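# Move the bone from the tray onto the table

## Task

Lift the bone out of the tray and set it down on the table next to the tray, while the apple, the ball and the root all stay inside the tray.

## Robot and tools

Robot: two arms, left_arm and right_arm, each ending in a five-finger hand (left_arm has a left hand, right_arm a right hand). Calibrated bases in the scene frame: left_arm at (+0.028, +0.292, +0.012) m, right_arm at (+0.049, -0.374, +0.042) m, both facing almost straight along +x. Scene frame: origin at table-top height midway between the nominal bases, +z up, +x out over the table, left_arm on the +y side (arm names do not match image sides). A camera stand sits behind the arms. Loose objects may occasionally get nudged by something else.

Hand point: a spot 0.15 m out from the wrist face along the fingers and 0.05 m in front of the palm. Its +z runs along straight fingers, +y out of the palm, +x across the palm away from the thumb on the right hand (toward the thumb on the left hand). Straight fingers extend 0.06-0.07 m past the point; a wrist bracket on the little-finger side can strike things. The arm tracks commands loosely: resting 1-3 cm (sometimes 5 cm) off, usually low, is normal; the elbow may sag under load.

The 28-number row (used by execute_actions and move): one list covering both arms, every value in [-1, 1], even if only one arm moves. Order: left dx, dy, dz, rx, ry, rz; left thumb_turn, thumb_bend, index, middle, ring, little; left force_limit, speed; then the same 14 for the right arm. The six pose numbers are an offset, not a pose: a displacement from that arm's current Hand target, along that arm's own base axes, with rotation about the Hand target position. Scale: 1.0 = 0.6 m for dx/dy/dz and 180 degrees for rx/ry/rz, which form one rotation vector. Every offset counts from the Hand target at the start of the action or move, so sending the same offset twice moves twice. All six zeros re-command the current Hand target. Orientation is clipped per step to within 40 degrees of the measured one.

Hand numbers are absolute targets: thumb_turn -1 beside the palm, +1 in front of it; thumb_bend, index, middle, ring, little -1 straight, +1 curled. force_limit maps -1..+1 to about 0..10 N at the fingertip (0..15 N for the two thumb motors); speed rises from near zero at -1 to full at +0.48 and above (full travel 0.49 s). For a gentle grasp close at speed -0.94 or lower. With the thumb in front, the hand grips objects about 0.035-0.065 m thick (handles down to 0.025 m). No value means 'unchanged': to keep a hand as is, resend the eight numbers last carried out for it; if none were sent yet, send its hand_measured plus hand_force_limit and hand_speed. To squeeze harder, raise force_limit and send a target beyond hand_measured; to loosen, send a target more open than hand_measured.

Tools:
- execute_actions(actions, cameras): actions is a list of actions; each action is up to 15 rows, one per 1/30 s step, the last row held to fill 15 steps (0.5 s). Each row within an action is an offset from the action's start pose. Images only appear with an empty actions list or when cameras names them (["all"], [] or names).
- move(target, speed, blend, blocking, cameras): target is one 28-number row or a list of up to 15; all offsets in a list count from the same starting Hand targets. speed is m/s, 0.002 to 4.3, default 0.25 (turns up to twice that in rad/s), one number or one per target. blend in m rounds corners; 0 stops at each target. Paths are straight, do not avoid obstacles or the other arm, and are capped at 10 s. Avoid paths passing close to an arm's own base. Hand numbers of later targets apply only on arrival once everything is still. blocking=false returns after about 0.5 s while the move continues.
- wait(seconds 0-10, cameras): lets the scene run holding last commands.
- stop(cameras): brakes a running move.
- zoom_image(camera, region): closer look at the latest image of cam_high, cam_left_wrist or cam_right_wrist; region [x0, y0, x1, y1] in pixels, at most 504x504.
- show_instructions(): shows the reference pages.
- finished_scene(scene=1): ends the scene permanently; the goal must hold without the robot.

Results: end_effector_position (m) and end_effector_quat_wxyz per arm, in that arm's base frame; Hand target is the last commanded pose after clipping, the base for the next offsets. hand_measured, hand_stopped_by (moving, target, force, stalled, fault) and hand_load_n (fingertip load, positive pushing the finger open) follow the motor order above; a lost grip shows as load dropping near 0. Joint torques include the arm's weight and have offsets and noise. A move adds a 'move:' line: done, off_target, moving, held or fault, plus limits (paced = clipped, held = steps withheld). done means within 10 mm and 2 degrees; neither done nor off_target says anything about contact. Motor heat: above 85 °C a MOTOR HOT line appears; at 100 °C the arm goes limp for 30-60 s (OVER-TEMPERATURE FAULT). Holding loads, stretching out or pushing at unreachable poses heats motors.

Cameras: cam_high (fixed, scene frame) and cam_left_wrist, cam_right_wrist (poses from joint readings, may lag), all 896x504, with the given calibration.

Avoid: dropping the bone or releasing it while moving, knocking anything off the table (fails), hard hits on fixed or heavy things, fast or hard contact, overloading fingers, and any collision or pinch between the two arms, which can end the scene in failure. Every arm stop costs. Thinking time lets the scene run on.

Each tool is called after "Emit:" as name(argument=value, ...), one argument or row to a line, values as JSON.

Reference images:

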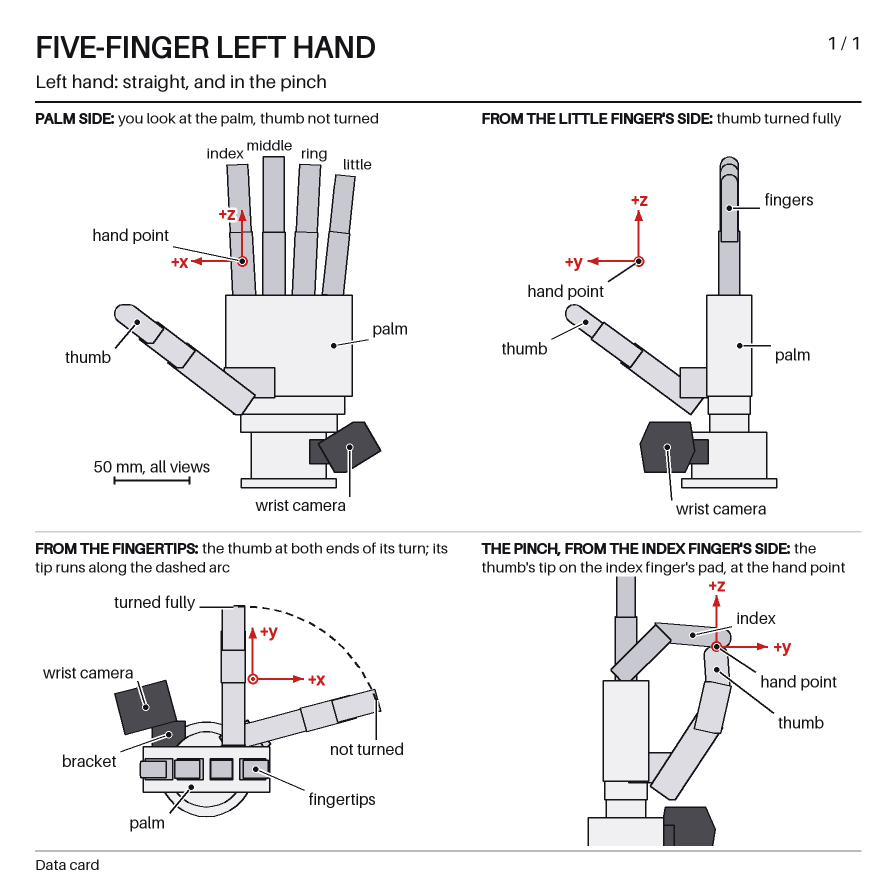

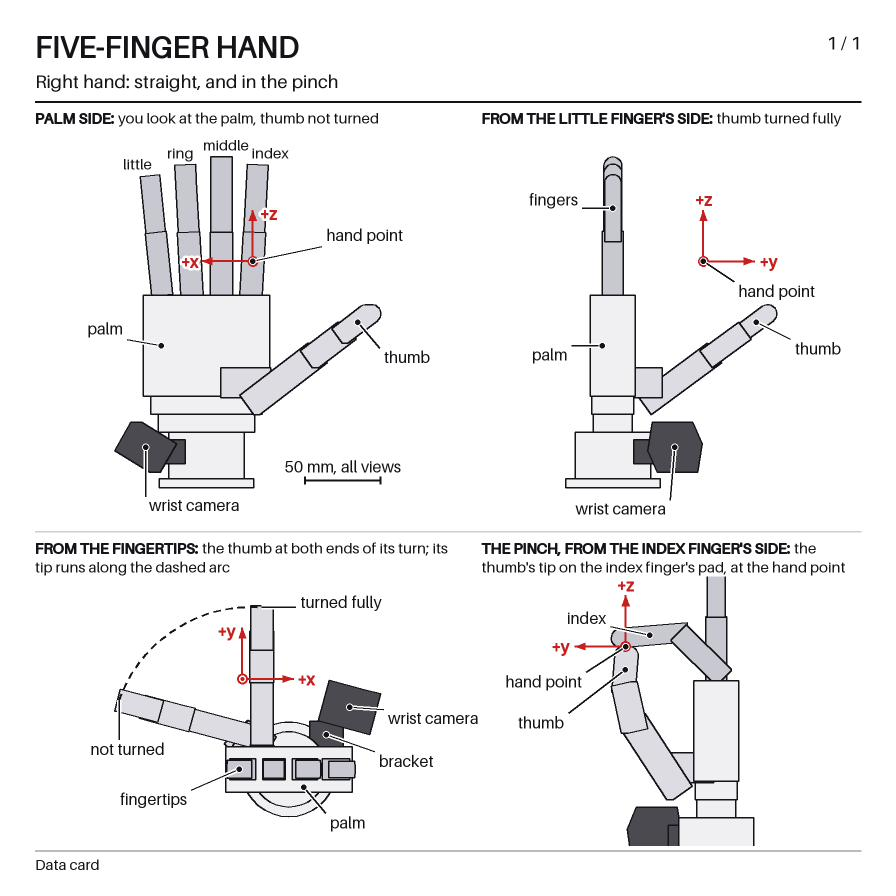

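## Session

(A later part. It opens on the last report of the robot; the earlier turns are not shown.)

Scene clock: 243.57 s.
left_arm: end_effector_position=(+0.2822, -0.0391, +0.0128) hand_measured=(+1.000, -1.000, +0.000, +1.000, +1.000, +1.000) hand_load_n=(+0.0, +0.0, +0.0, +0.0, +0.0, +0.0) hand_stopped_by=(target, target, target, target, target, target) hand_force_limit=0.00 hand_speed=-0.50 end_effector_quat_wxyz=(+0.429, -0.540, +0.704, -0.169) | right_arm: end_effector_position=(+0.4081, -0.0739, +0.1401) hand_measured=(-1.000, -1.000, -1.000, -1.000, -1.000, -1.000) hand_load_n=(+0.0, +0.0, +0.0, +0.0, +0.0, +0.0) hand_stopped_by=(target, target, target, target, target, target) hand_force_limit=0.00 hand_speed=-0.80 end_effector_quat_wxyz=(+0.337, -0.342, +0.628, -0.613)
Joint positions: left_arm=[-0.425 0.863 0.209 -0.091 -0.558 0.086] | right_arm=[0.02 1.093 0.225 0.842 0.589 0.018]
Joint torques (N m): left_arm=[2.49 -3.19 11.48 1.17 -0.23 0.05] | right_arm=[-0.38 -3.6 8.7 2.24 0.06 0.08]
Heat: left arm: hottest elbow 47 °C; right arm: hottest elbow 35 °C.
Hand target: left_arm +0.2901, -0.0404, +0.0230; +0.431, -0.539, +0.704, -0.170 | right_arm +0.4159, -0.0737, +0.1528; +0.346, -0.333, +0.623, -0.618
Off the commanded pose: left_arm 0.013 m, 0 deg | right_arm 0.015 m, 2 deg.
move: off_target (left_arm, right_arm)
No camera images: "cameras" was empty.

Emit:
execute_actions(
  actions=[
    [[0,0,0,0,0,0,1,-1,0.6,1,1,1,0,-0.93,0,0,0,0,0,0,-1,-1,-1,-1,-1,-1,0,-0.8]],
    [[0,0,0,0,0,0,1,-1,0.6,1,1,1,0,-0.93,0,0,0,0,0,0,-1,-1,-1,-1,-1,-1,0,-0.8]],
    [[0,0,0,0,0,0,1,-1,0.6,1,1,1,0,-0.93,0,0,0,0,0,0,-1,-1,-1,-1,-1,-1,0,-0.8]],
    [[0,0,0,0,0,0,1,-1,0.6,1,1,1,0,-0.93,0,0,0,0,0,0,-1,-1,-1,-1,-1,-1,0,-0.8]],
  ],
  cameras=["cam_high","cam_left_wrist"],
)

Emit:
zoom_image(
  camera="cam_high",
  region=[355, 115, 425, 170],
)

Emit:
zoom_image(
  camera="cam_left_wrist",
  region=[100, 120, 500, 420],
)

Scene clock: 248.03 s.
left_arm: end_effector_position=(+0.2793, -0.0381, +0.0107) hand_measured=(+1.000, -1.000, +0.286, +1.000, +1.000, +1.000) hand_load_n=(-0.5, +1.0, +5.5, +0.0, +0.0, +0.0) hand_stopped_by=(target, target, force, target, target, target) hand_force_limit=0.00 hand_speed=-0.93 end_effector_quat_wxyz=(+0.425, -0.540, +0.708, -0.164) | right_arm: end_effector_position=(+0.4081, -0.0739, +0.1401) hand_measured=(-1.000, -1.000, -1.000, -1.000, -1.000, -1.000) hand_load_n=(+0.0, +0.0, +0.0, -0.5, +0.0, +0.0) hand_stopped_by=(target, target, target, target, target, target) hand_force_limit=0.00 hand_speed=-0.80 end_effector_quat_wxyz=(+0.337, -0.342, +0.628, -0.613)
Joint positions: left_arm=[-0.425 0.862 0.209 -0.106 -0.556 0.086] | right_arm=[0.02 1.093 0.225 0.842 0.589 0.018]
Joint torques (N m): left_arm=[2.55 -3.31 11.45 1.73 -0.29 0.04] | right_arm=[-0.38 -3.6 8.7 2.24 0.06 0.08]
Heat: left arm: hottest elbow 47 °C; right arm: hottest elbow 35 °C.
Hand target: left_arm +0.2901, -0.0405, +0.0231; +0.431, -0.539, +0.704, -0.170 | right_arm +0.4159, -0.0737, +0.1528; +0.346, -0.333, +0.623, -0.618
Off the commanded pose: left_arm 0.016 m, 1 deg | right_arm 0.015 m, 2 deg.
Step readings (end_effector_position of left_arm | right_arm):
0: (+0.2822, -0.0391, +0.0128) | (+0.4081, -0.0739, +0.1401)
1: (+0.2822, -0.0391, +0.0128) | (+0.4081, -0.0739, +0.1401)
2: (+0.2822, -0.0391, +0.0128) | (+0.4081, -0.0739, +0.1401)
4: (+0.2820, -0.0391, +0.0127) | (+0.4081, -0.0739, +0.1401)
8: (+0.2815, -0.0388, +0.0123) | (+0.4081, -0.0739, +0.1401)
15: (+0.2805, -0.0385, +0.0116) | (+0.4081, -0.0739, +0.1401)
16: (+0.2803, -0.0385, +0.0115) | (+0.4081, -0.0739, +0.1401)
17: (+0.2803, -0.0384, +0.0114) | (+0.4081, -0.0739, +0.1401)
19: (+0.2800, -0.0384, +0.0112) | (+0.4081, -0.0739, +0.1401)
23: (+0.2797, -0.0383, +0.0110) | (+0.4081, -0.0739, +0.1401)
30: (+0.2796, -0.0383, +0.0110) | (+0.4081, -0.0739, +0.1401)
31: (+0.2796, -0.0383, +0.0110) | (+0.4081, -0.0739, +0.1401)
32: (+0.2796, -0.0383, +0.0110) | (+0.4081, -0.0739, +0.1401)
34: (+0.2796, -0.0383, +0.0110) | (+0.4081, -0.0739, +0.1401)
38: (+0.2796, -0.0383, +0.0110) | (+0.4081, -0.0739, +0.1401)
45: (+0.2793, -0.0381, +0.0107) | (+0.4081, -0.0739, +0.1401)
46: (+0.2793, -0.0381, +0.0107) | (+0.4081, -0.0739, +0.1401)
47: (+0.2793, -0.0381, +0.0107) | (+0.4081, -0.0739, +0.1401)
49: (+0.2793, -0.0381, +0.0107) | (+0.4081, -0.0739, +0.1401)
53: (+0.2793, -0.0381, +0.0107) | (+0.4081, -0.0739, +0.1401)
60: (+0.2793, -0.0381, +0.0107) | (+0.4081, -0.0739, +0.1401)
camera_calibration:
cam_left_wrist: T_world_to_cam=[[0.571816, -0.597067, 0.562616, -0.190217], [-0.626433, -0.7606, -0.170498, 0.141709], [0.529724, -0.254948, -0.808946, -0.0353211], [0, 0, 0, 1]] pos_world=[0.216251, -0.0147933, 0.102607]
Images, in order (width x height): cam_high 896x504, cam_left_wrist 896x504.

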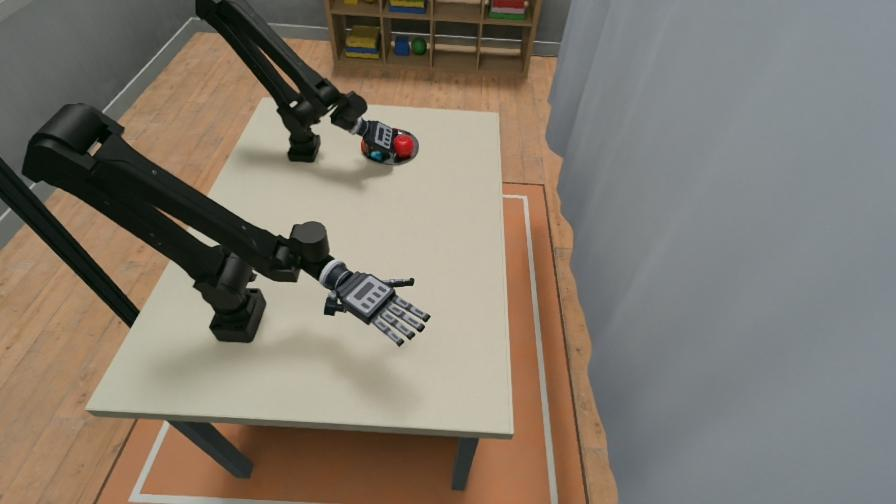

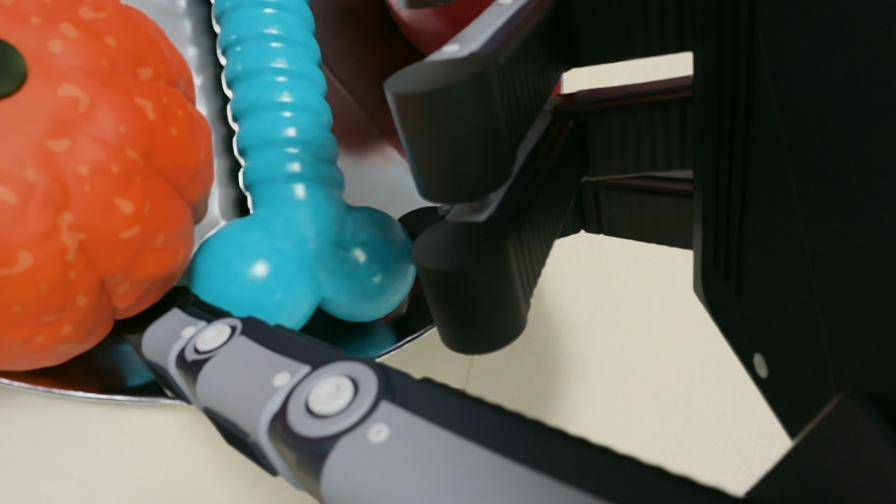

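Scaled by 7.200 from the camera's 896x504 image, which has a finer 1280x720 frame.

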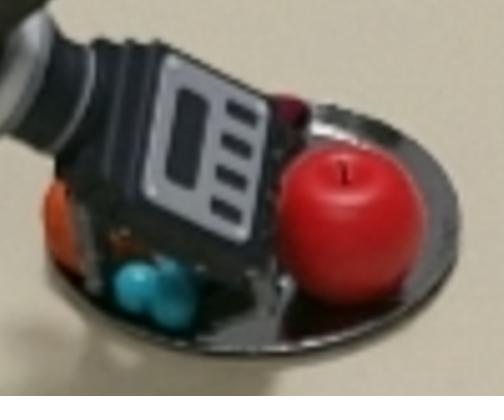

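Scaled by 1.260 from the camera's 896x504 image, which has a finer 1280x720 frame.

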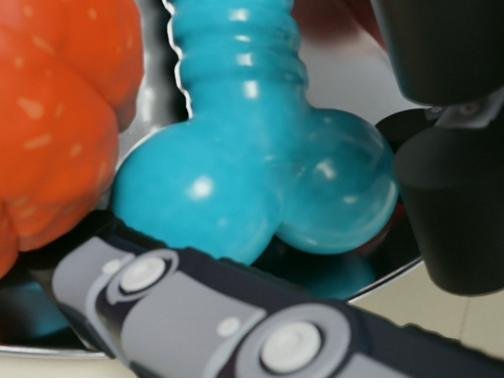

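Emit:
move(
  target=[
    [0,0,0,0,0,0,1,-1,0.16,1,1,1,0,-0.7,0,0,0,0,0,0,-1,-1,-1,-1,-1,-1,0,-0.8],
    [0.0033,0.0017,-0.0067,0.0013,0.0251,0.0117,1,-1,0.16,1,1,1,0,-0.7,0,0,0,0,0,0,-1,-1,-1,-1,-1,-1,0,-0.8],
  ],
  speed=0.03,
  cameras=["cam_high","cam_left_wrist"],
)

Emit:
zoom_image(
  camera="cam_left_wrist",
  region=[100, 120, 500, 420],
)

Scene clock: 259.43 s.
left_arm: end_effector_position=(+0.2795, -0.0355, +0.0090) hand_measured=(+1.000, -1.000, +0.160, +1.000, +1.000, +1.000) hand_load_n=(+0.5, +0.0, -2.0, +0.0, +0.0, +0.0) hand_stopped_by=(target, target, target, target, target, target) hand_force_limit=0.00 hand_speed=-0.70 end_effector_quat_wxyz=(+0.406, -0.548, +0.719, -0.133) | right_arm: end_effector_position=(+0.4081, -0.0739, +0.1401) hand_measured=(-1.000, -1.000, -1.000, -1.000, -1.000, -1.000) hand_load_n=(+0.0, +0.0, +0.0, +0.0, +0.0, +0.0) hand_stopped_by=(target, target, target, target, target, target) hand_force_limit=0.00 hand_speed=-0.80 end_effector_quat_wxyz=(+0.337, -0.342, +0.628, -0.613)
Joint positions: left_arm=[-0.41 0.917 0.26 -0.184 -0.552 0.072] | right_arm=[0.02 1.093 0.225 0.842 0.589 0.018]
Joint torques (N m): left_arm=[2.73 -2.55 12.07 1.5 -0.25 -0.18] | right_arm=[-0.32 -3.66 8.7 2.24 0.06 0.08]
Heat: left arm: hottest elbow 46 °C; right arm: hottest elbow 35 °C.
Hand target: left_arm +0.2921, -0.0395, +0.0191; +0.407, -0.557, +0.710, -0.140 | right_arm +0.4159, -0.0737, +0.1528; +0.346, -0.333, +0.623, -0.618
Off the commanded pose: left_arm 0.017 m, 2 deg | right_arm 0.015 m, 2 deg.
move: off_target (left_arm, right_arm)
camera_calibration:
cam_left_wrist: T_world_to_cam=[[0.622642, -0.595777, 0.507313, -0.201403], [-0.622209, -0.770098, -0.140729, 0.141767], [0.474524, -0.228031, -0.850194, -0.0193827], [0, 0, 0, 1]] pos_world=[0.222809, -0.0152366, 0.105646]
Images, in order (width x height): cam_high 896x504, cam_left_wrist 896x504.

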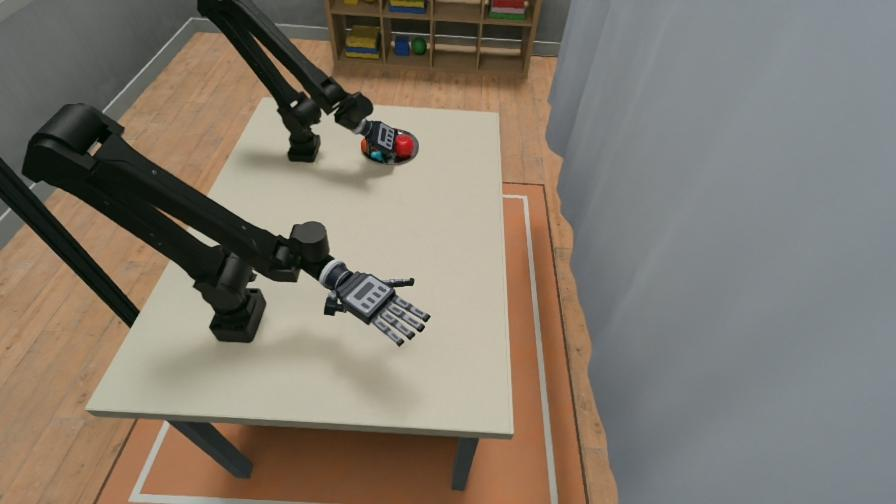

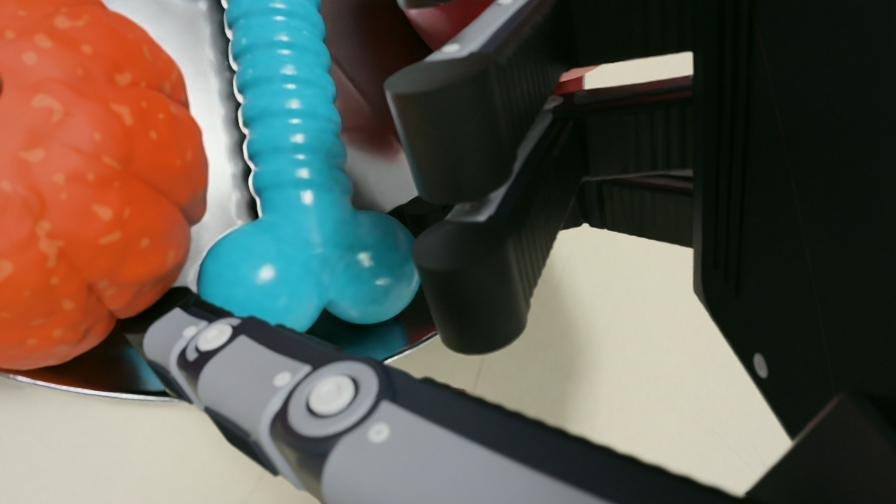

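Scaled by 1.260 from the camera's 896x504 image, which has a finer 1280x720 frame.

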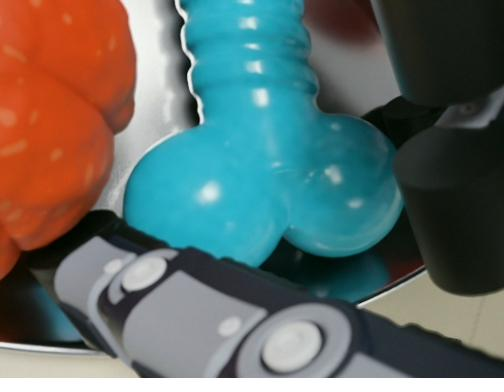

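Emit:
execute_actions(
  actions=[
    [[0,0,0,0,0,0,1,-1,0.6,1,1,1,0.1,-0.93,0,0,0,0,0,0,-1,-1,-1,-1,-1,-1,0,-0.8]],
    [[0,0,0,0,0,0,1,-1,0.6,1,1,1,0.1,-0.93,0,0,0,0,0,0,-1,-1,-1,-1,-1,-1,0,-0.8]],
    [[0,0,0,0,0,0,1,-1,0.6,1,1,1,0.1,-0.93,0,0,0,0,0,0,-1,-1,-1,-1,-1,-1,0,-0.8]],
  ],
  cameras=["cam_high","cam_left_wrist"],
)

Emit:
zoom_image(
  camera="cam_left_wrist",
  region=[100, 120, 500, 420],
)

Scene clock: 264.03 s.
left_arm: end_effector_position=(+0.2781, -0.0351, +0.0072) hand_measured=(+1.000, -1.000, +0.296, +1.000, +1.000, +1.000) hand_load_n=(-1.0, +1.0, +6.0, +0.5, +0.0, +0.0) hand_stopped_by=(target, target, force, target, target, target) hand_force_limit=0.10 hand_speed=-0.93 end_effector_quat_wxyz=(+0.404, -0.550, +0.720, -0.130) | right_arm: end_effector_position=(+0.4081, -0.0739, +0.1401) hand_measured=(-1.000, -1.000, -1.000, -1.000, -1.000, -1.000) hand_load_n=(-0.5, +0.0, +0.0, -0.5, +0.0, +0.0) hand_stopped_by=(target, target, target, target, target, target) hand_force_limit=0.00 hand_speed=-0.80 end_effector_quat_wxyz=(+0.337, -0.342, +0.628, -0.613)
Joint positions: left_arm=[-0.409 0.922 0.26 -0.188 -0.55 0.069] | right_arm=[0.02 1.093 0.225 0.842 0.589 0.018]
Joint torques (N m): left_arm=[2.61 -2.96 12 1.62 -0.32 -0.16] | right_arm=[-0.38 -3.6 8.7 2.24 0.06 0.08]
Heat: left arm: hottest elbow 47 °C; right arm: hottest elbow 35 °C.
Hand target: left_arm +0.2921, -0.0394, +0.0191; +0.407, -0.557, +0.710, -0.140 | right_arm +0.4159, -0.0737, +0.1528; +0.346, -0.333, +0.623, -0.618
Off the commanded pose: left_arm 0.019 m, 2 deg | right_arm 0.015 m, 2 deg.
Step readings (end_effector_position of left_arm | right_arm):
0: (+0.2795, -0.0354, +0.0090) | (+0.4081, -0.0739, +0.1401)
1: (+0.2795, -0.0354, +0.0090) | (+0.4081, -0.0739, +0.1401)
2: (+0.2795, -0.0354, +0.0090) | (+0.4081, -0.0739, +0.1401)
4: (+0.2795, -0.0355, +0.0089) | (+0.4081, -0.0739, +0.1401)
8: (+0.2791, -0.0355, +0.0081) | (+0.4081, -0.0739, +0.1401)
15: (+0.2786, -0.0354, +0.0076) | (+0.4081, -0.0739, +0.1401)
16: (+0.2786, -0.0354, +0.0076) | (+0.4081, -0.0739, +0.1401)
17: (+0.2786, -0.0354, +0.0076) | (+0.4081, -0.0739, +0.1401)
19: (+0.2785, -0.0353, +0.0075) | (+0.4081, -0.0739, +0.1401)
23: (+0.2781, -0.0351, +0.0072) | (+0.4081, -0.0739, +0.1401)
30: (+0.2781, -0.0351, +0.0072) | (+0.4081, -0.0739, +0.1401)
31: (+0.2781, -0.0351, +0.0072) | (+0.4081, -0.0739, +0.1401)
32: (+0.2781, -0.0351, +0.0072) | (+0.4081, -0.0739, +0.1401)
34: (+0.2781, -0.0351, +0.0072) | (+0.4081, -0.0739, +0.1401)
38: (+0.2781, -0.0351, +0.0072) | (+0.4081, -0.0739, +0.1401)
45: (+0.2781, -0.0351, +0.0072) | (+0.4081, -0.0739, +0.1401)
camera_calibration:
cam_left_wrist: T_world_to_cam=[[0.627627, -0.59471, 0.502399, -0.200818], [-0.621955, -0.771173, -0.135886, 0.140784], [0.468249, -0.227184, -0.853891, -0.0183727], [0, 0, 0, 1]] pos_world=[0.222203, -0.0150336, 0.104333]
Images, in order (width x height): cam_high 896x504, cam_left_wrist 896x504.

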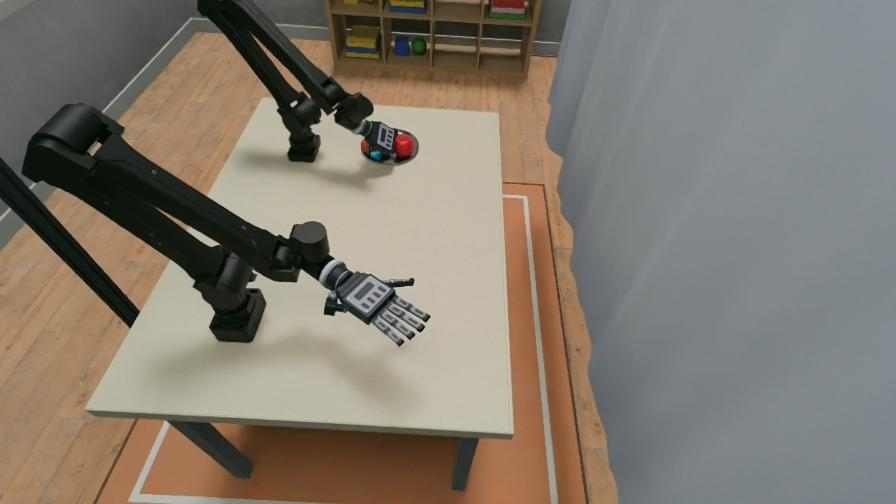

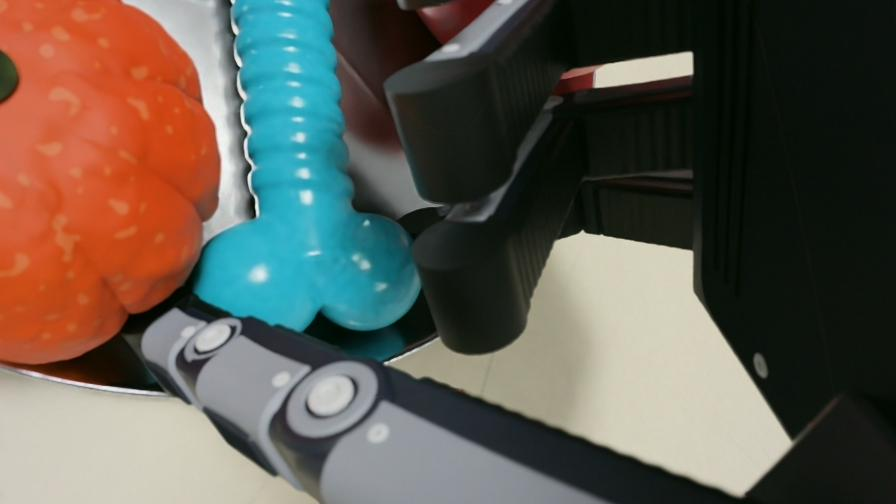

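Scaled by 1.260 from the camera's 896x504 image, which has a finer 1280x720 frame.

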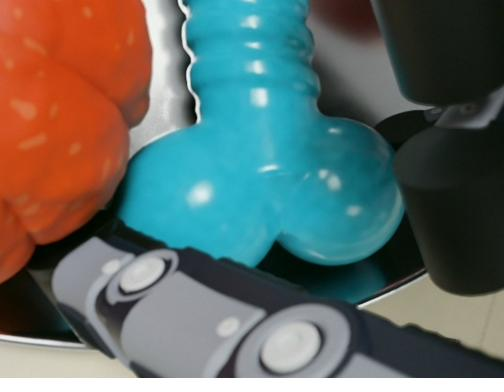

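Emit:
move(
  target=[0.0083,-0.0033,0.042,0,0,0,1,-1,0.6,1,1,1,0.1,-0.93,0,0,0,0,0,0,-1,-1,-1,-1,-1,-1,0,-0.8],
  speed=0.03,
  cameras=["cam_high","cam_left_wrist"],
)

Emit:
zoom_image(
  camera="cam_high",
  region=[355, 115, 425, 170],
)

Scene clock: 267.43 s.
left_arm: end_effector_position=(+0.2778, -0.0347, +0.0213) hand_measured=(+1.000, -1.000, +0.296, +1.000, +1.000, +1.000) hand_load_n=(-1.0, +1.0, +6.0, +0.0, +0.0, +0.0) hand_stopped_by=(target, target, force, target, target, target) hand_force_limit=0.10 hand_speed=-0.93 end_effector_quat_wxyz=(+0.396, -0.550, +0.726, -0.119) | right_arm: end_effector_position=(+0.4081, -0.0739, +0.1401) hand_measured=(-1.000, -1.000, -1.000, -1.000, -1.000, -1.000) hand_load_n=(+0.0, +0.0, +0.0, +0.0, +0.0, +0.0) hand_stopped_by=(target, target, target, target, target, target) hand_force_limit=0.00 hand_speed=-0.80 end_effector_quat_wxyz=(+0.337, -0.342, +0.628, -0.613)
Joint positions: left_arm=[-0.407 0.892 0.305 -0.292 -0.548 0.069] | right_arm=[0.02 1.093 0.225 0.842 0.589 0.018]
Joint torques (N m): left_arm=[2.61 -4.66 13.35 1.46 -0.37 -0.13] | right_arm=[-0.38 -3.66 8.72 2.22 0.06 0.08]
Heat: left arm: hottest elbow 47 °C; right arm: hottest elbow 35 °C.
Hand target: left_arm +0.2970, -0.0414, +0.0442; +0.407, -0.557, +0.710, -0.139 | right_arm +0.4159, -0.0737, +0.1528; +0.346, -0.333, +0.623, -0.618
Off the commanded pose: left_arm 0.031 m, 3 deg | right_arm 0.015 m, 2 deg.
move: off_target (left_arm, right_arm)
camera_calibration:
cam_left_wrist: T_world_to_cam=[[0.641955, -0.598905, 0.478755, -0.211003], [-0.624781, -0.770541, -0.126159, 0.14342], [0.444457, -0.218129, -0.868837, 0.00110062], [0, 0, 0, 1]] pos_world=[0.224571, -0.0156199, 0.120069]
Images, in order (width x height): cam_high 896x504, cam_left_wrist 896x504.

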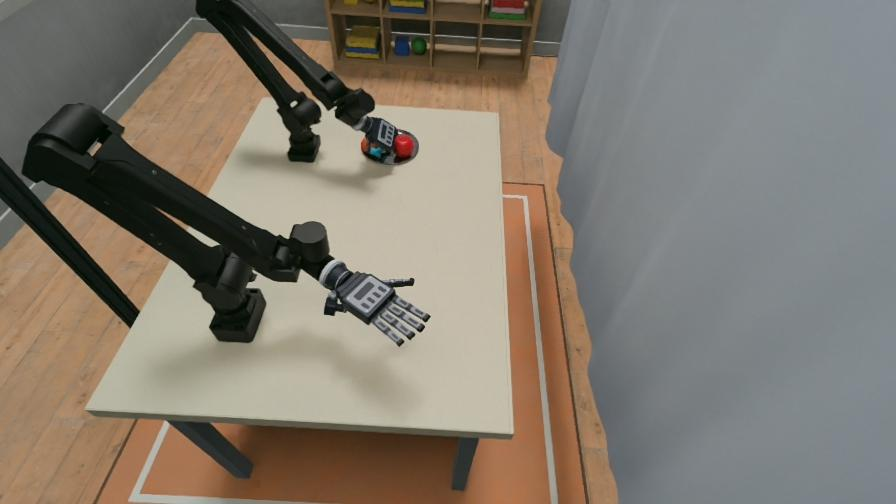

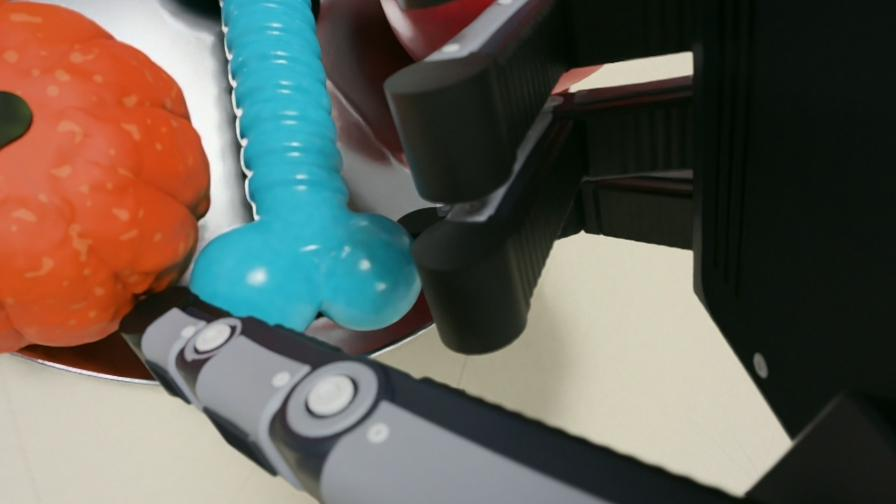

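Scaled by 7.200 from the camera's 896x504 image, which has a finer 1280x720 frame.

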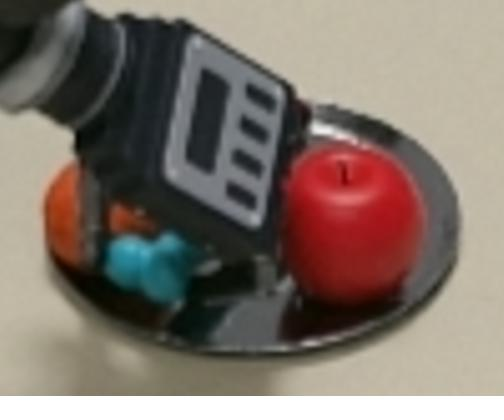

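Emit:
move(
  target=[0,0,0.04,0,0,0,1,-1,0.6,1,1,1,0.1,-0.93,0,0,0,0,0,0,-1,-1,-1,-1,-1,-1,0,-0.8],
  speed=0.03,
  cameras=["cam_high","cam_left_wrist"],
)

Emit:
zoom_image(
  camera="cam_high",
  region=[355, 115, 425, 170],
)

Scene clock: 270.93 s.
left_arm: end_effector_position=(+0.2784, -0.0349, +0.0430) hand_measured=(+1.000, -1.000, +0.296, +1.000, +1.000, +1.000) hand_load_n=(-1.0, +1.0, +5.5, +0.0, +0.0, +0.0) hand_stopped_by=(target, target, force, target, target, target) hand_force_limit=0.10 hand_speed=-0.93 end_effector_quat_wxyz=(+0.396, -0.550, +0.726, -0.118) | right_arm: end_effector_position=(+0.4081, -0.0739, +0.1401) hand_measured=(-1.000, -1.000, -1.000, -1.000, -1.000, -1.000) hand_load_n=(+0.0, +0.0, +0.0, +0.0, +0.0, +0.0) hand_stopped_by=(target, target, target, target, target, target) hand_force_limit=0.00 hand_speed=-0.80 end_effector_quat_wxyz=(+0.337, -0.342, +0.628, -0.613)
Joint positions: left_arm=[-0.406 0.838 0.35 -0.395 -0.548 0.069] | right_arm=[0.02 1.093 0.225 0.842 0.589 0.018]
Joint torques (N m): left_arm=[2.61 -4.25 14.09 1.54 -0.4 -0.14] | right_arm=[-0.38 -3.66 8.7 2.24 0.06 0.08]
Heat: left arm: hottest elbow 48 °C; right arm: hottest elbow 36 °C.
Hand target: left_arm +0.2970, -0.0413, +0.0682; +0.407, -0.557, +0.710, -0.139 | right_arm +0.4159, -0.0737, +0.1528; +0.346, -0.333, +0.623, -0.618
Off the commanded pose: left_arm 0.032 m, 3 deg | right_arm 0.015 m, 2 deg.
move: off_target (left_arm, right_arm)
camera_calibration:
cam_left_wrist: T_world_to_cam=[[0.64367, -0.599005, 0.476322, -0.222282], [-0.624711, -0.77077, -0.125098, 0.146343], [0.442069, -0.217042, -0.870326, 0.020426], [0, 0, 0, 1]] pos_world=[0.225468, -0.0159178, 0.141962]
Images, in order (width x height): cam_high 896x504, cam_left_wrist 896x504.

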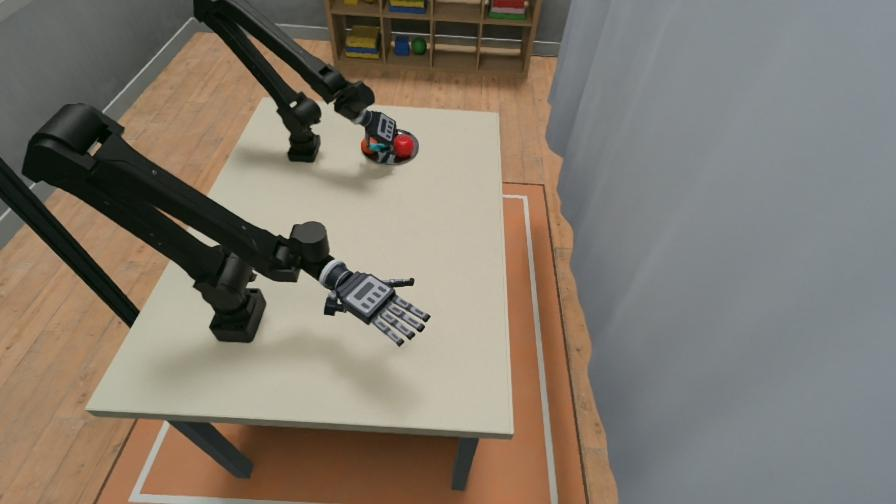

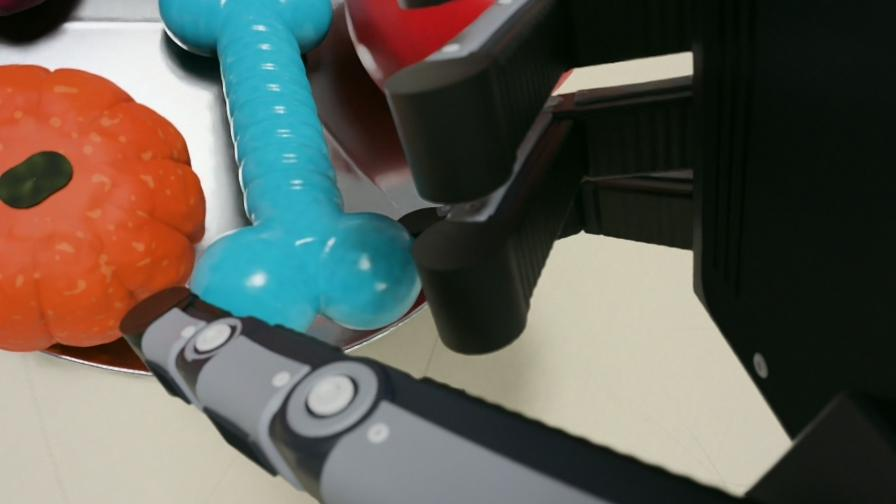

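Scaled by 7.200 from the camera's 896x504 image, which has a finer 1280x720 frame.

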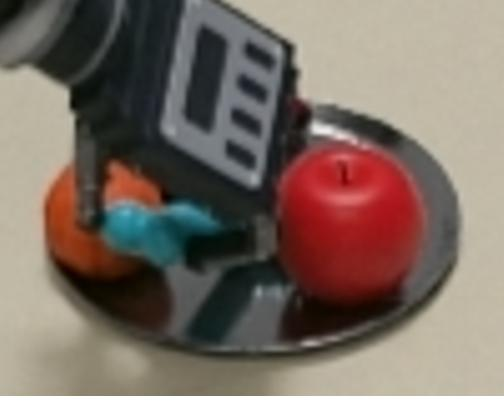

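Emit:
move(
  target=[-0.002,-0.01,0.045,0,0,0,1,-1,0.6,1,1,1,0.1,-0.93,0,0,0,0,0,0,-1,-1,-1,-1,-1,-1,0,-0.8],
  speed=0.03,
  cameras=["cam_high","cam_left_wrist"],
)

Emit:
zoom_image(
  camera="cam_high",
  region=[355, 115, 425, 170],
)

Scene clock: 275.13 s.
left_arm: end_effector_position=(+0.2792, -0.0369, +0.0680) hand_measured=(+1.000, -1.000, +0.296, +1.000, +1.000, +1.000) hand_load_n=(-0.5, +1.0, +4.5, +0.0, +0.0, +0.0) hand_stopped_by=(target, target, force, target, target, target) hand_force_limit=0.10 hand_speed=-0.93 end_effector_quat_wxyz=(+0.394, -0.555, +0.723, -0.115) | right_arm: end_effector_position=(+0.4081, -0.0739, +0.1401) hand_measured=(-1.000, -1.000, -1.000, -1.000, -1.000, -1.000) hand_load_n=(+0.0, +0.0, +0.0, +0.0, +0.0, +0.0) hand_stopped_by=(target, target, target, target, target, target) hand_force_limit=0.00 hand_speed=-0.80 end_effector_quat_wxyz=(+0.337, -0.342, +0.628, -0.613)
Joint positions: left_arm=[-0.415 0.8 0.411 -0.507 -0.559 0.046] | right_arm=[0.02 1.093 0.225 0.842 0.589 0.018]
Joint torques (N m): left_arm=[1.2 -4.42 14.65 1.5 -0.63 -0.14] | right_arm=[-0.38 -3.66 8.7 2.24 0.06 0.08]
Heat: left arm: hottest elbow 49 °C; right arm: hottest elbow 36 °C.
Hand target: left_arm +0.2958, -0.0474, +0.0953; +0.407, -0.557, +0.710, -0.140 | right_arm +0.4159, -0.0737, +0.1528; +0.346, -0.333, +0.623, -0.618
Off the commanded pose: left_arm 0.034 m, 3 deg | right_arm 0.015 m, 2 deg.
move: off_target (left_arm, right_arm)
camera_calibration:
cam_left_wrist: T_world_to_cam=[[0.653111, -0.589442, 0.475399, -0.238121], [-0.615005, -0.779158, -0.121167, 0.145136], [0.441832, -0.213237, -0.871387, 0.0416259], [0, 0, 0, 1]] pos_world=[0.226387, -0.0183986, 0.16706]
Images, in order (width x height): cam_high 896x504, cam_left_wrist 896x504.

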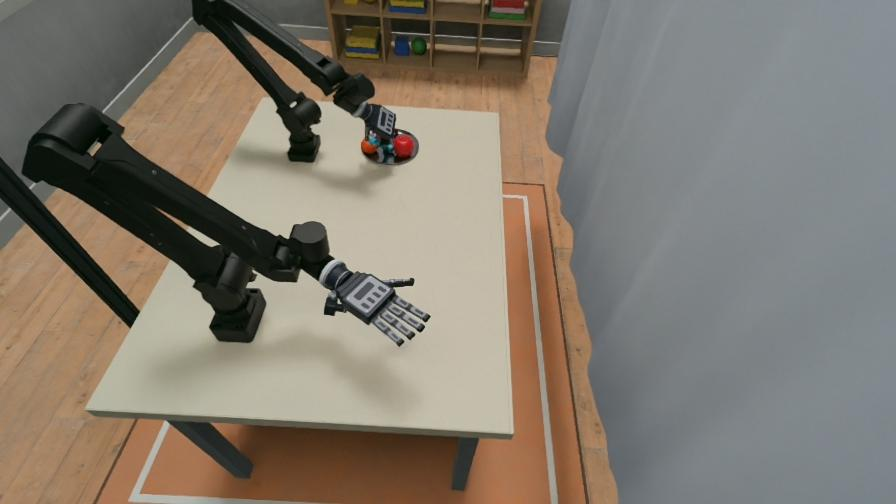

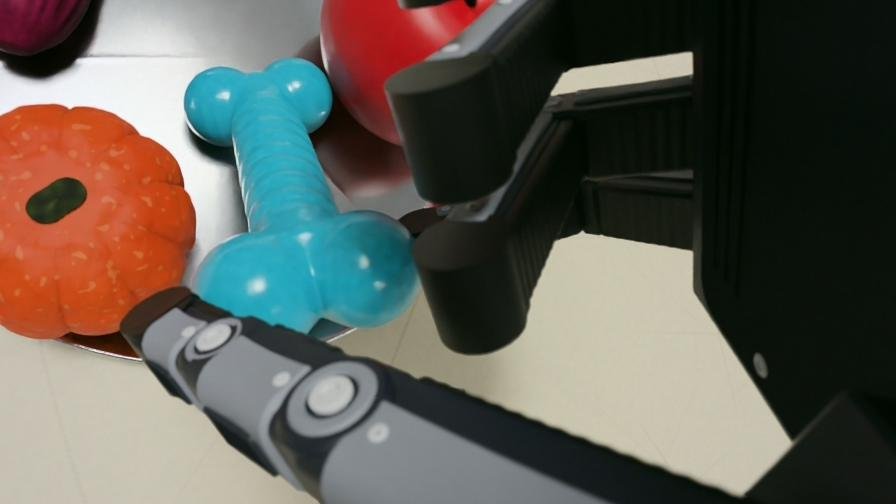

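Scaled by 7.200 from the camera's 896x504 image, which has a finer 1280x720 frame.

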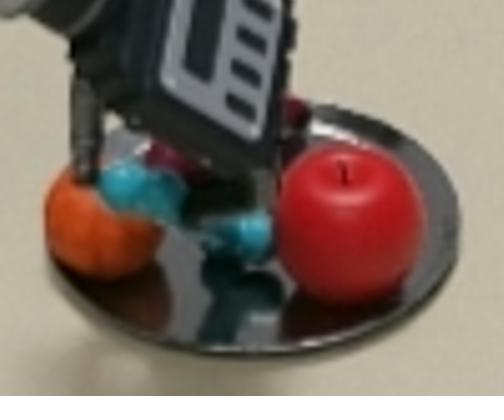

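Emit:
move(
  target=[
    [0,0,0,0,0,0,1,-1,0.7,1,1,1,0.3,-0.94,0,0,0,0,0,0,-1,-1,-1,-1,-1,-1,0,-0.8],
    [0,-0.01,0.04,0,0,0,1,-1,0.7,1,1,1,0.3,-0.94,0,0,0,0,0,0,-1,-1,-1,-1,-1,-1,0,-0.8],
  ],
  speed=0.03,
  cameras=["cam_high","cam_left_wrist"],
)

Emit:
zoom_image(
  camera="cam_high",
  region=[355, 110, 425, 170],
)

Scene clock: 279.00 s.
left_arm: end_effector_position=(+0.2797, -0.0427, +0.0902) hand_measured=(+1.000, -1.000, +0.310, +1.000, +1.000, +1.000) hand_load_n=(-0.5, +1.5, +7.0, +0.5, +0.0, +0.0) hand_stopped_by=(target, target, force, target, target, target) hand_force_limit=0.30 hand_speed=-0.94 end_effector_quat_wxyz=(+0.394, -0.555, +0.724, -0.113) | right_arm: end_effector_position=(+0.4081, -0.0739, +0.1401) hand_measured=(-1.000, -1.000, -1.000, -1.000, -1.000, -1.000) hand_load_n=(+0.0, +0.0, +0.0, +0.0, +0.0, +0.0) hand_stopped_by=(target, target, target, target, target, target) hand_force_limit=0.00 hand_speed=-0.80 end_effector_quat_wxyz=(+0.337, -0.342, +0.628, -0.613)
Joint positions: left_arm=[-0.44 0.784 0.469 -0.598 -0.575 0.024] | right_arm=[0.02 1.093 0.225 0.842 0.589 0.018]
Joint torques (N m): left_arm=[1.2 -4.37 15.04 1.57 -0.66 -0.13] | right_arm=[-0.38 -3.6 8.72 2.24 0.06 0.08]
Heat: left arm: hottest elbow 49 °C; right arm: hottest elbow 36 °C.
Hand target: left_arm +0.2959, -0.0534, +0.1193; +0.407, -0.557, +0.710, -0.140 | right_arm +0.4159, -0.0737, +0.1528; +0.346, -0.333, +0.623, -0.618
Off the commanded pose: left_arm 0.035 m, 4 deg | right_arm 0.015 m, 2 deg.
move: off_target (left_arm, right_arm)
camera_calibration:
cam_left_wrist: T_world_to_cam=[[0.655073, -0.590421, 0.471468, -0.252591], [-0.61528, -0.779017, -0.120675, 0.14365], [0.438531, -0.211034, -0.873588, 0.0608136], [0, 0, 0, 1]] pos_world=[0.227182, -0.0243952, 0.18955]
Images, in order (width x height): cam_high 896x504, cam_left_wrist 896x504.

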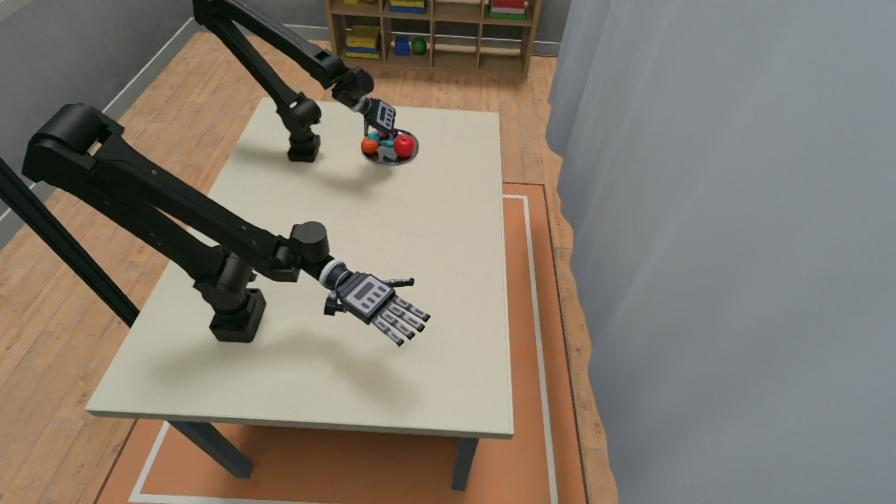

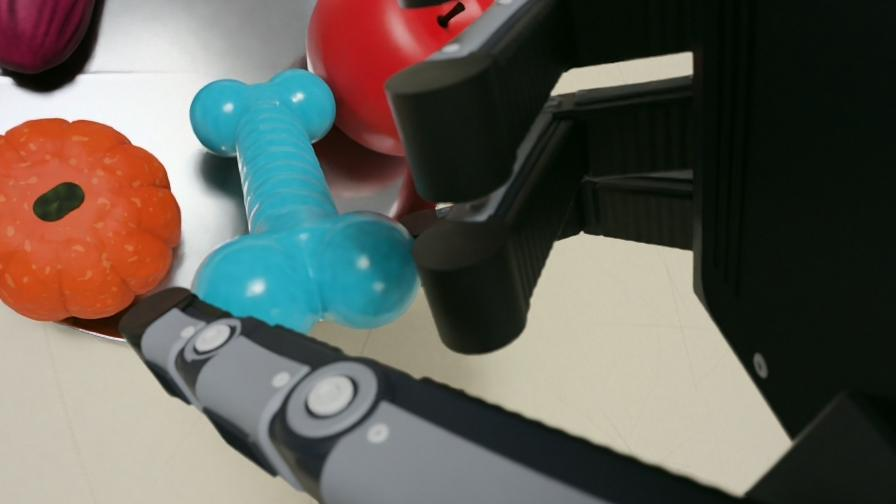

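Scaled by 7.200 from the camera's 896x504 image, which has a finer 1280x720 frame.

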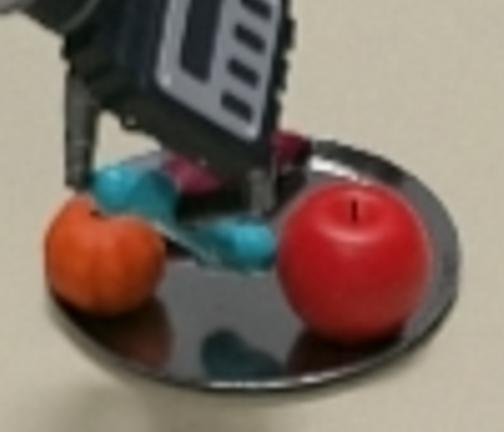

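Emit:
move(
  target=[
    [0,0,0.065,0,0,0,1,-1,0.7,1,1,1,0.3,-0.94,0,0,0,0,0,0,-1,-1,-1,-1,-1,-1,0,-0.8],
    [0.0,-0.23,0.075,0,0,0,1,-1,0.7,1,1,1,0.3,-0.94,0,0,0,0,0,0,-1,-1,-1,-1,-1,-1,0,-0.8],
  ],
  speed=[0.04, 0.06],
  cameras=["cam_high","cam_left_wrist"],
)

Emit:
zoom_image(
  camera="cam_high",
  region=[345, 100, 445, 190],
)

Scene clock: 287.33 s.
left_arm: end_effector_position=(+0.2858, -0.1760, +0.1453) hand_measured=(+1.000, -1.000, +0.310, +1.000, +1.000, +1.000) hand_load_n=(-1.0, +1.5, +7.0, +0.0, +0.0, +0.0) hand_stopped_by=(target, target, force, target, target, target) hand_force_limit=0.30 hand_speed=-0.94 end_effector_quat_wxyz=(+0.405, -0.553, +0.718, -0.121) | right_arm: end_effector_position=(+0.4081, -0.0739, +0.1401) hand_measured=(-1.000, -1.000, -1.000, -1.000, -1.000, -1.000) hand_load_n=(+0.0, +0.0, +0.0, +0.0, +0.0, +0.0) hand_stopped_by=(target, target, target, target, target, target) hand_force_limit=0.00 hand_speed=-0.80 end_effector_quat_wxyz=(+0.337, -0.342, +0.628, -0.613)
Joint positions: left_arm=[-0.863 1.068 0.789 -0.911 -0.806 -0.44] | right_arm=[0.02 1.093 0.225 0.842 0.589 0.018]
Joint torques (N m): left_arm=[1.2 -5.89 14.43 0.91 -0.85 -0.15] | right_arm=[-0.32 -3.66 8.7 2.24 0.06 0.08]
Heat: left arm: hottest elbow 51 °C; right arm: hottest elbow 36 °C.
Hand target: left_arm +0.2958, -0.1914, +0.1642; +0.407, -0.557, +0.710, -0.139 | right_arm +0.4159, -0.0737, +0.1528; +0.346, -0.333, +0.623, -0.618
Off the commanded pose: left_arm 0.026 m, 2 deg | right_arm 0.015 m, 2 deg.
move: off_target (left_arm, right_arm)
camera_calibration:
cam_left_wrist: T_world_to_cam=[[0.640004, -0.591113, 0.490898, -0.360081], [-0.611916, -0.778497, -0.139644, 0.0521003], [0.464708, -0.211016, -0.859953, 0.0686806], [0, 0, 0, 1]] pos_world=[0.230418, -0.157796, 0.243101]
Images, in order (width x height): cam_high 896x504, cam_left_wrist 896x504.

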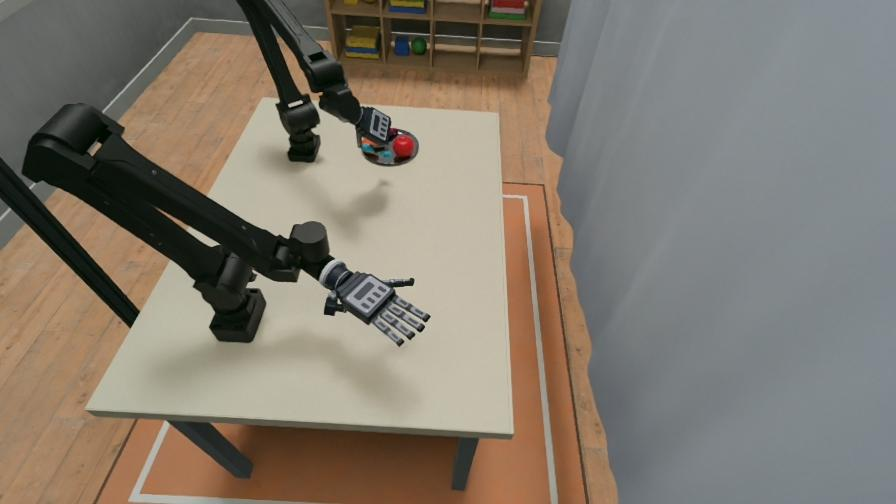

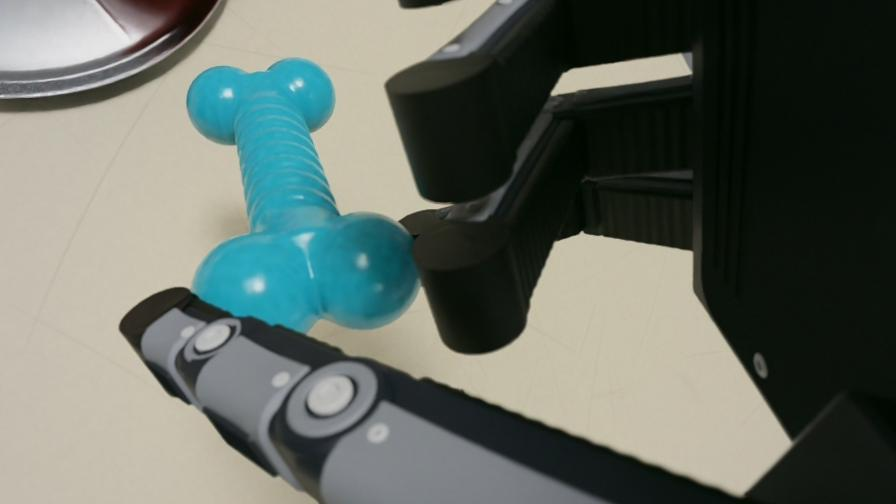

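Scaled by 5.040 from the camera's 896x504 image, which has a finer 1280x720 frame.

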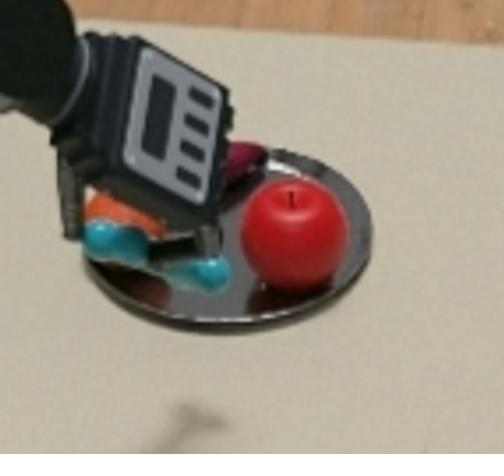

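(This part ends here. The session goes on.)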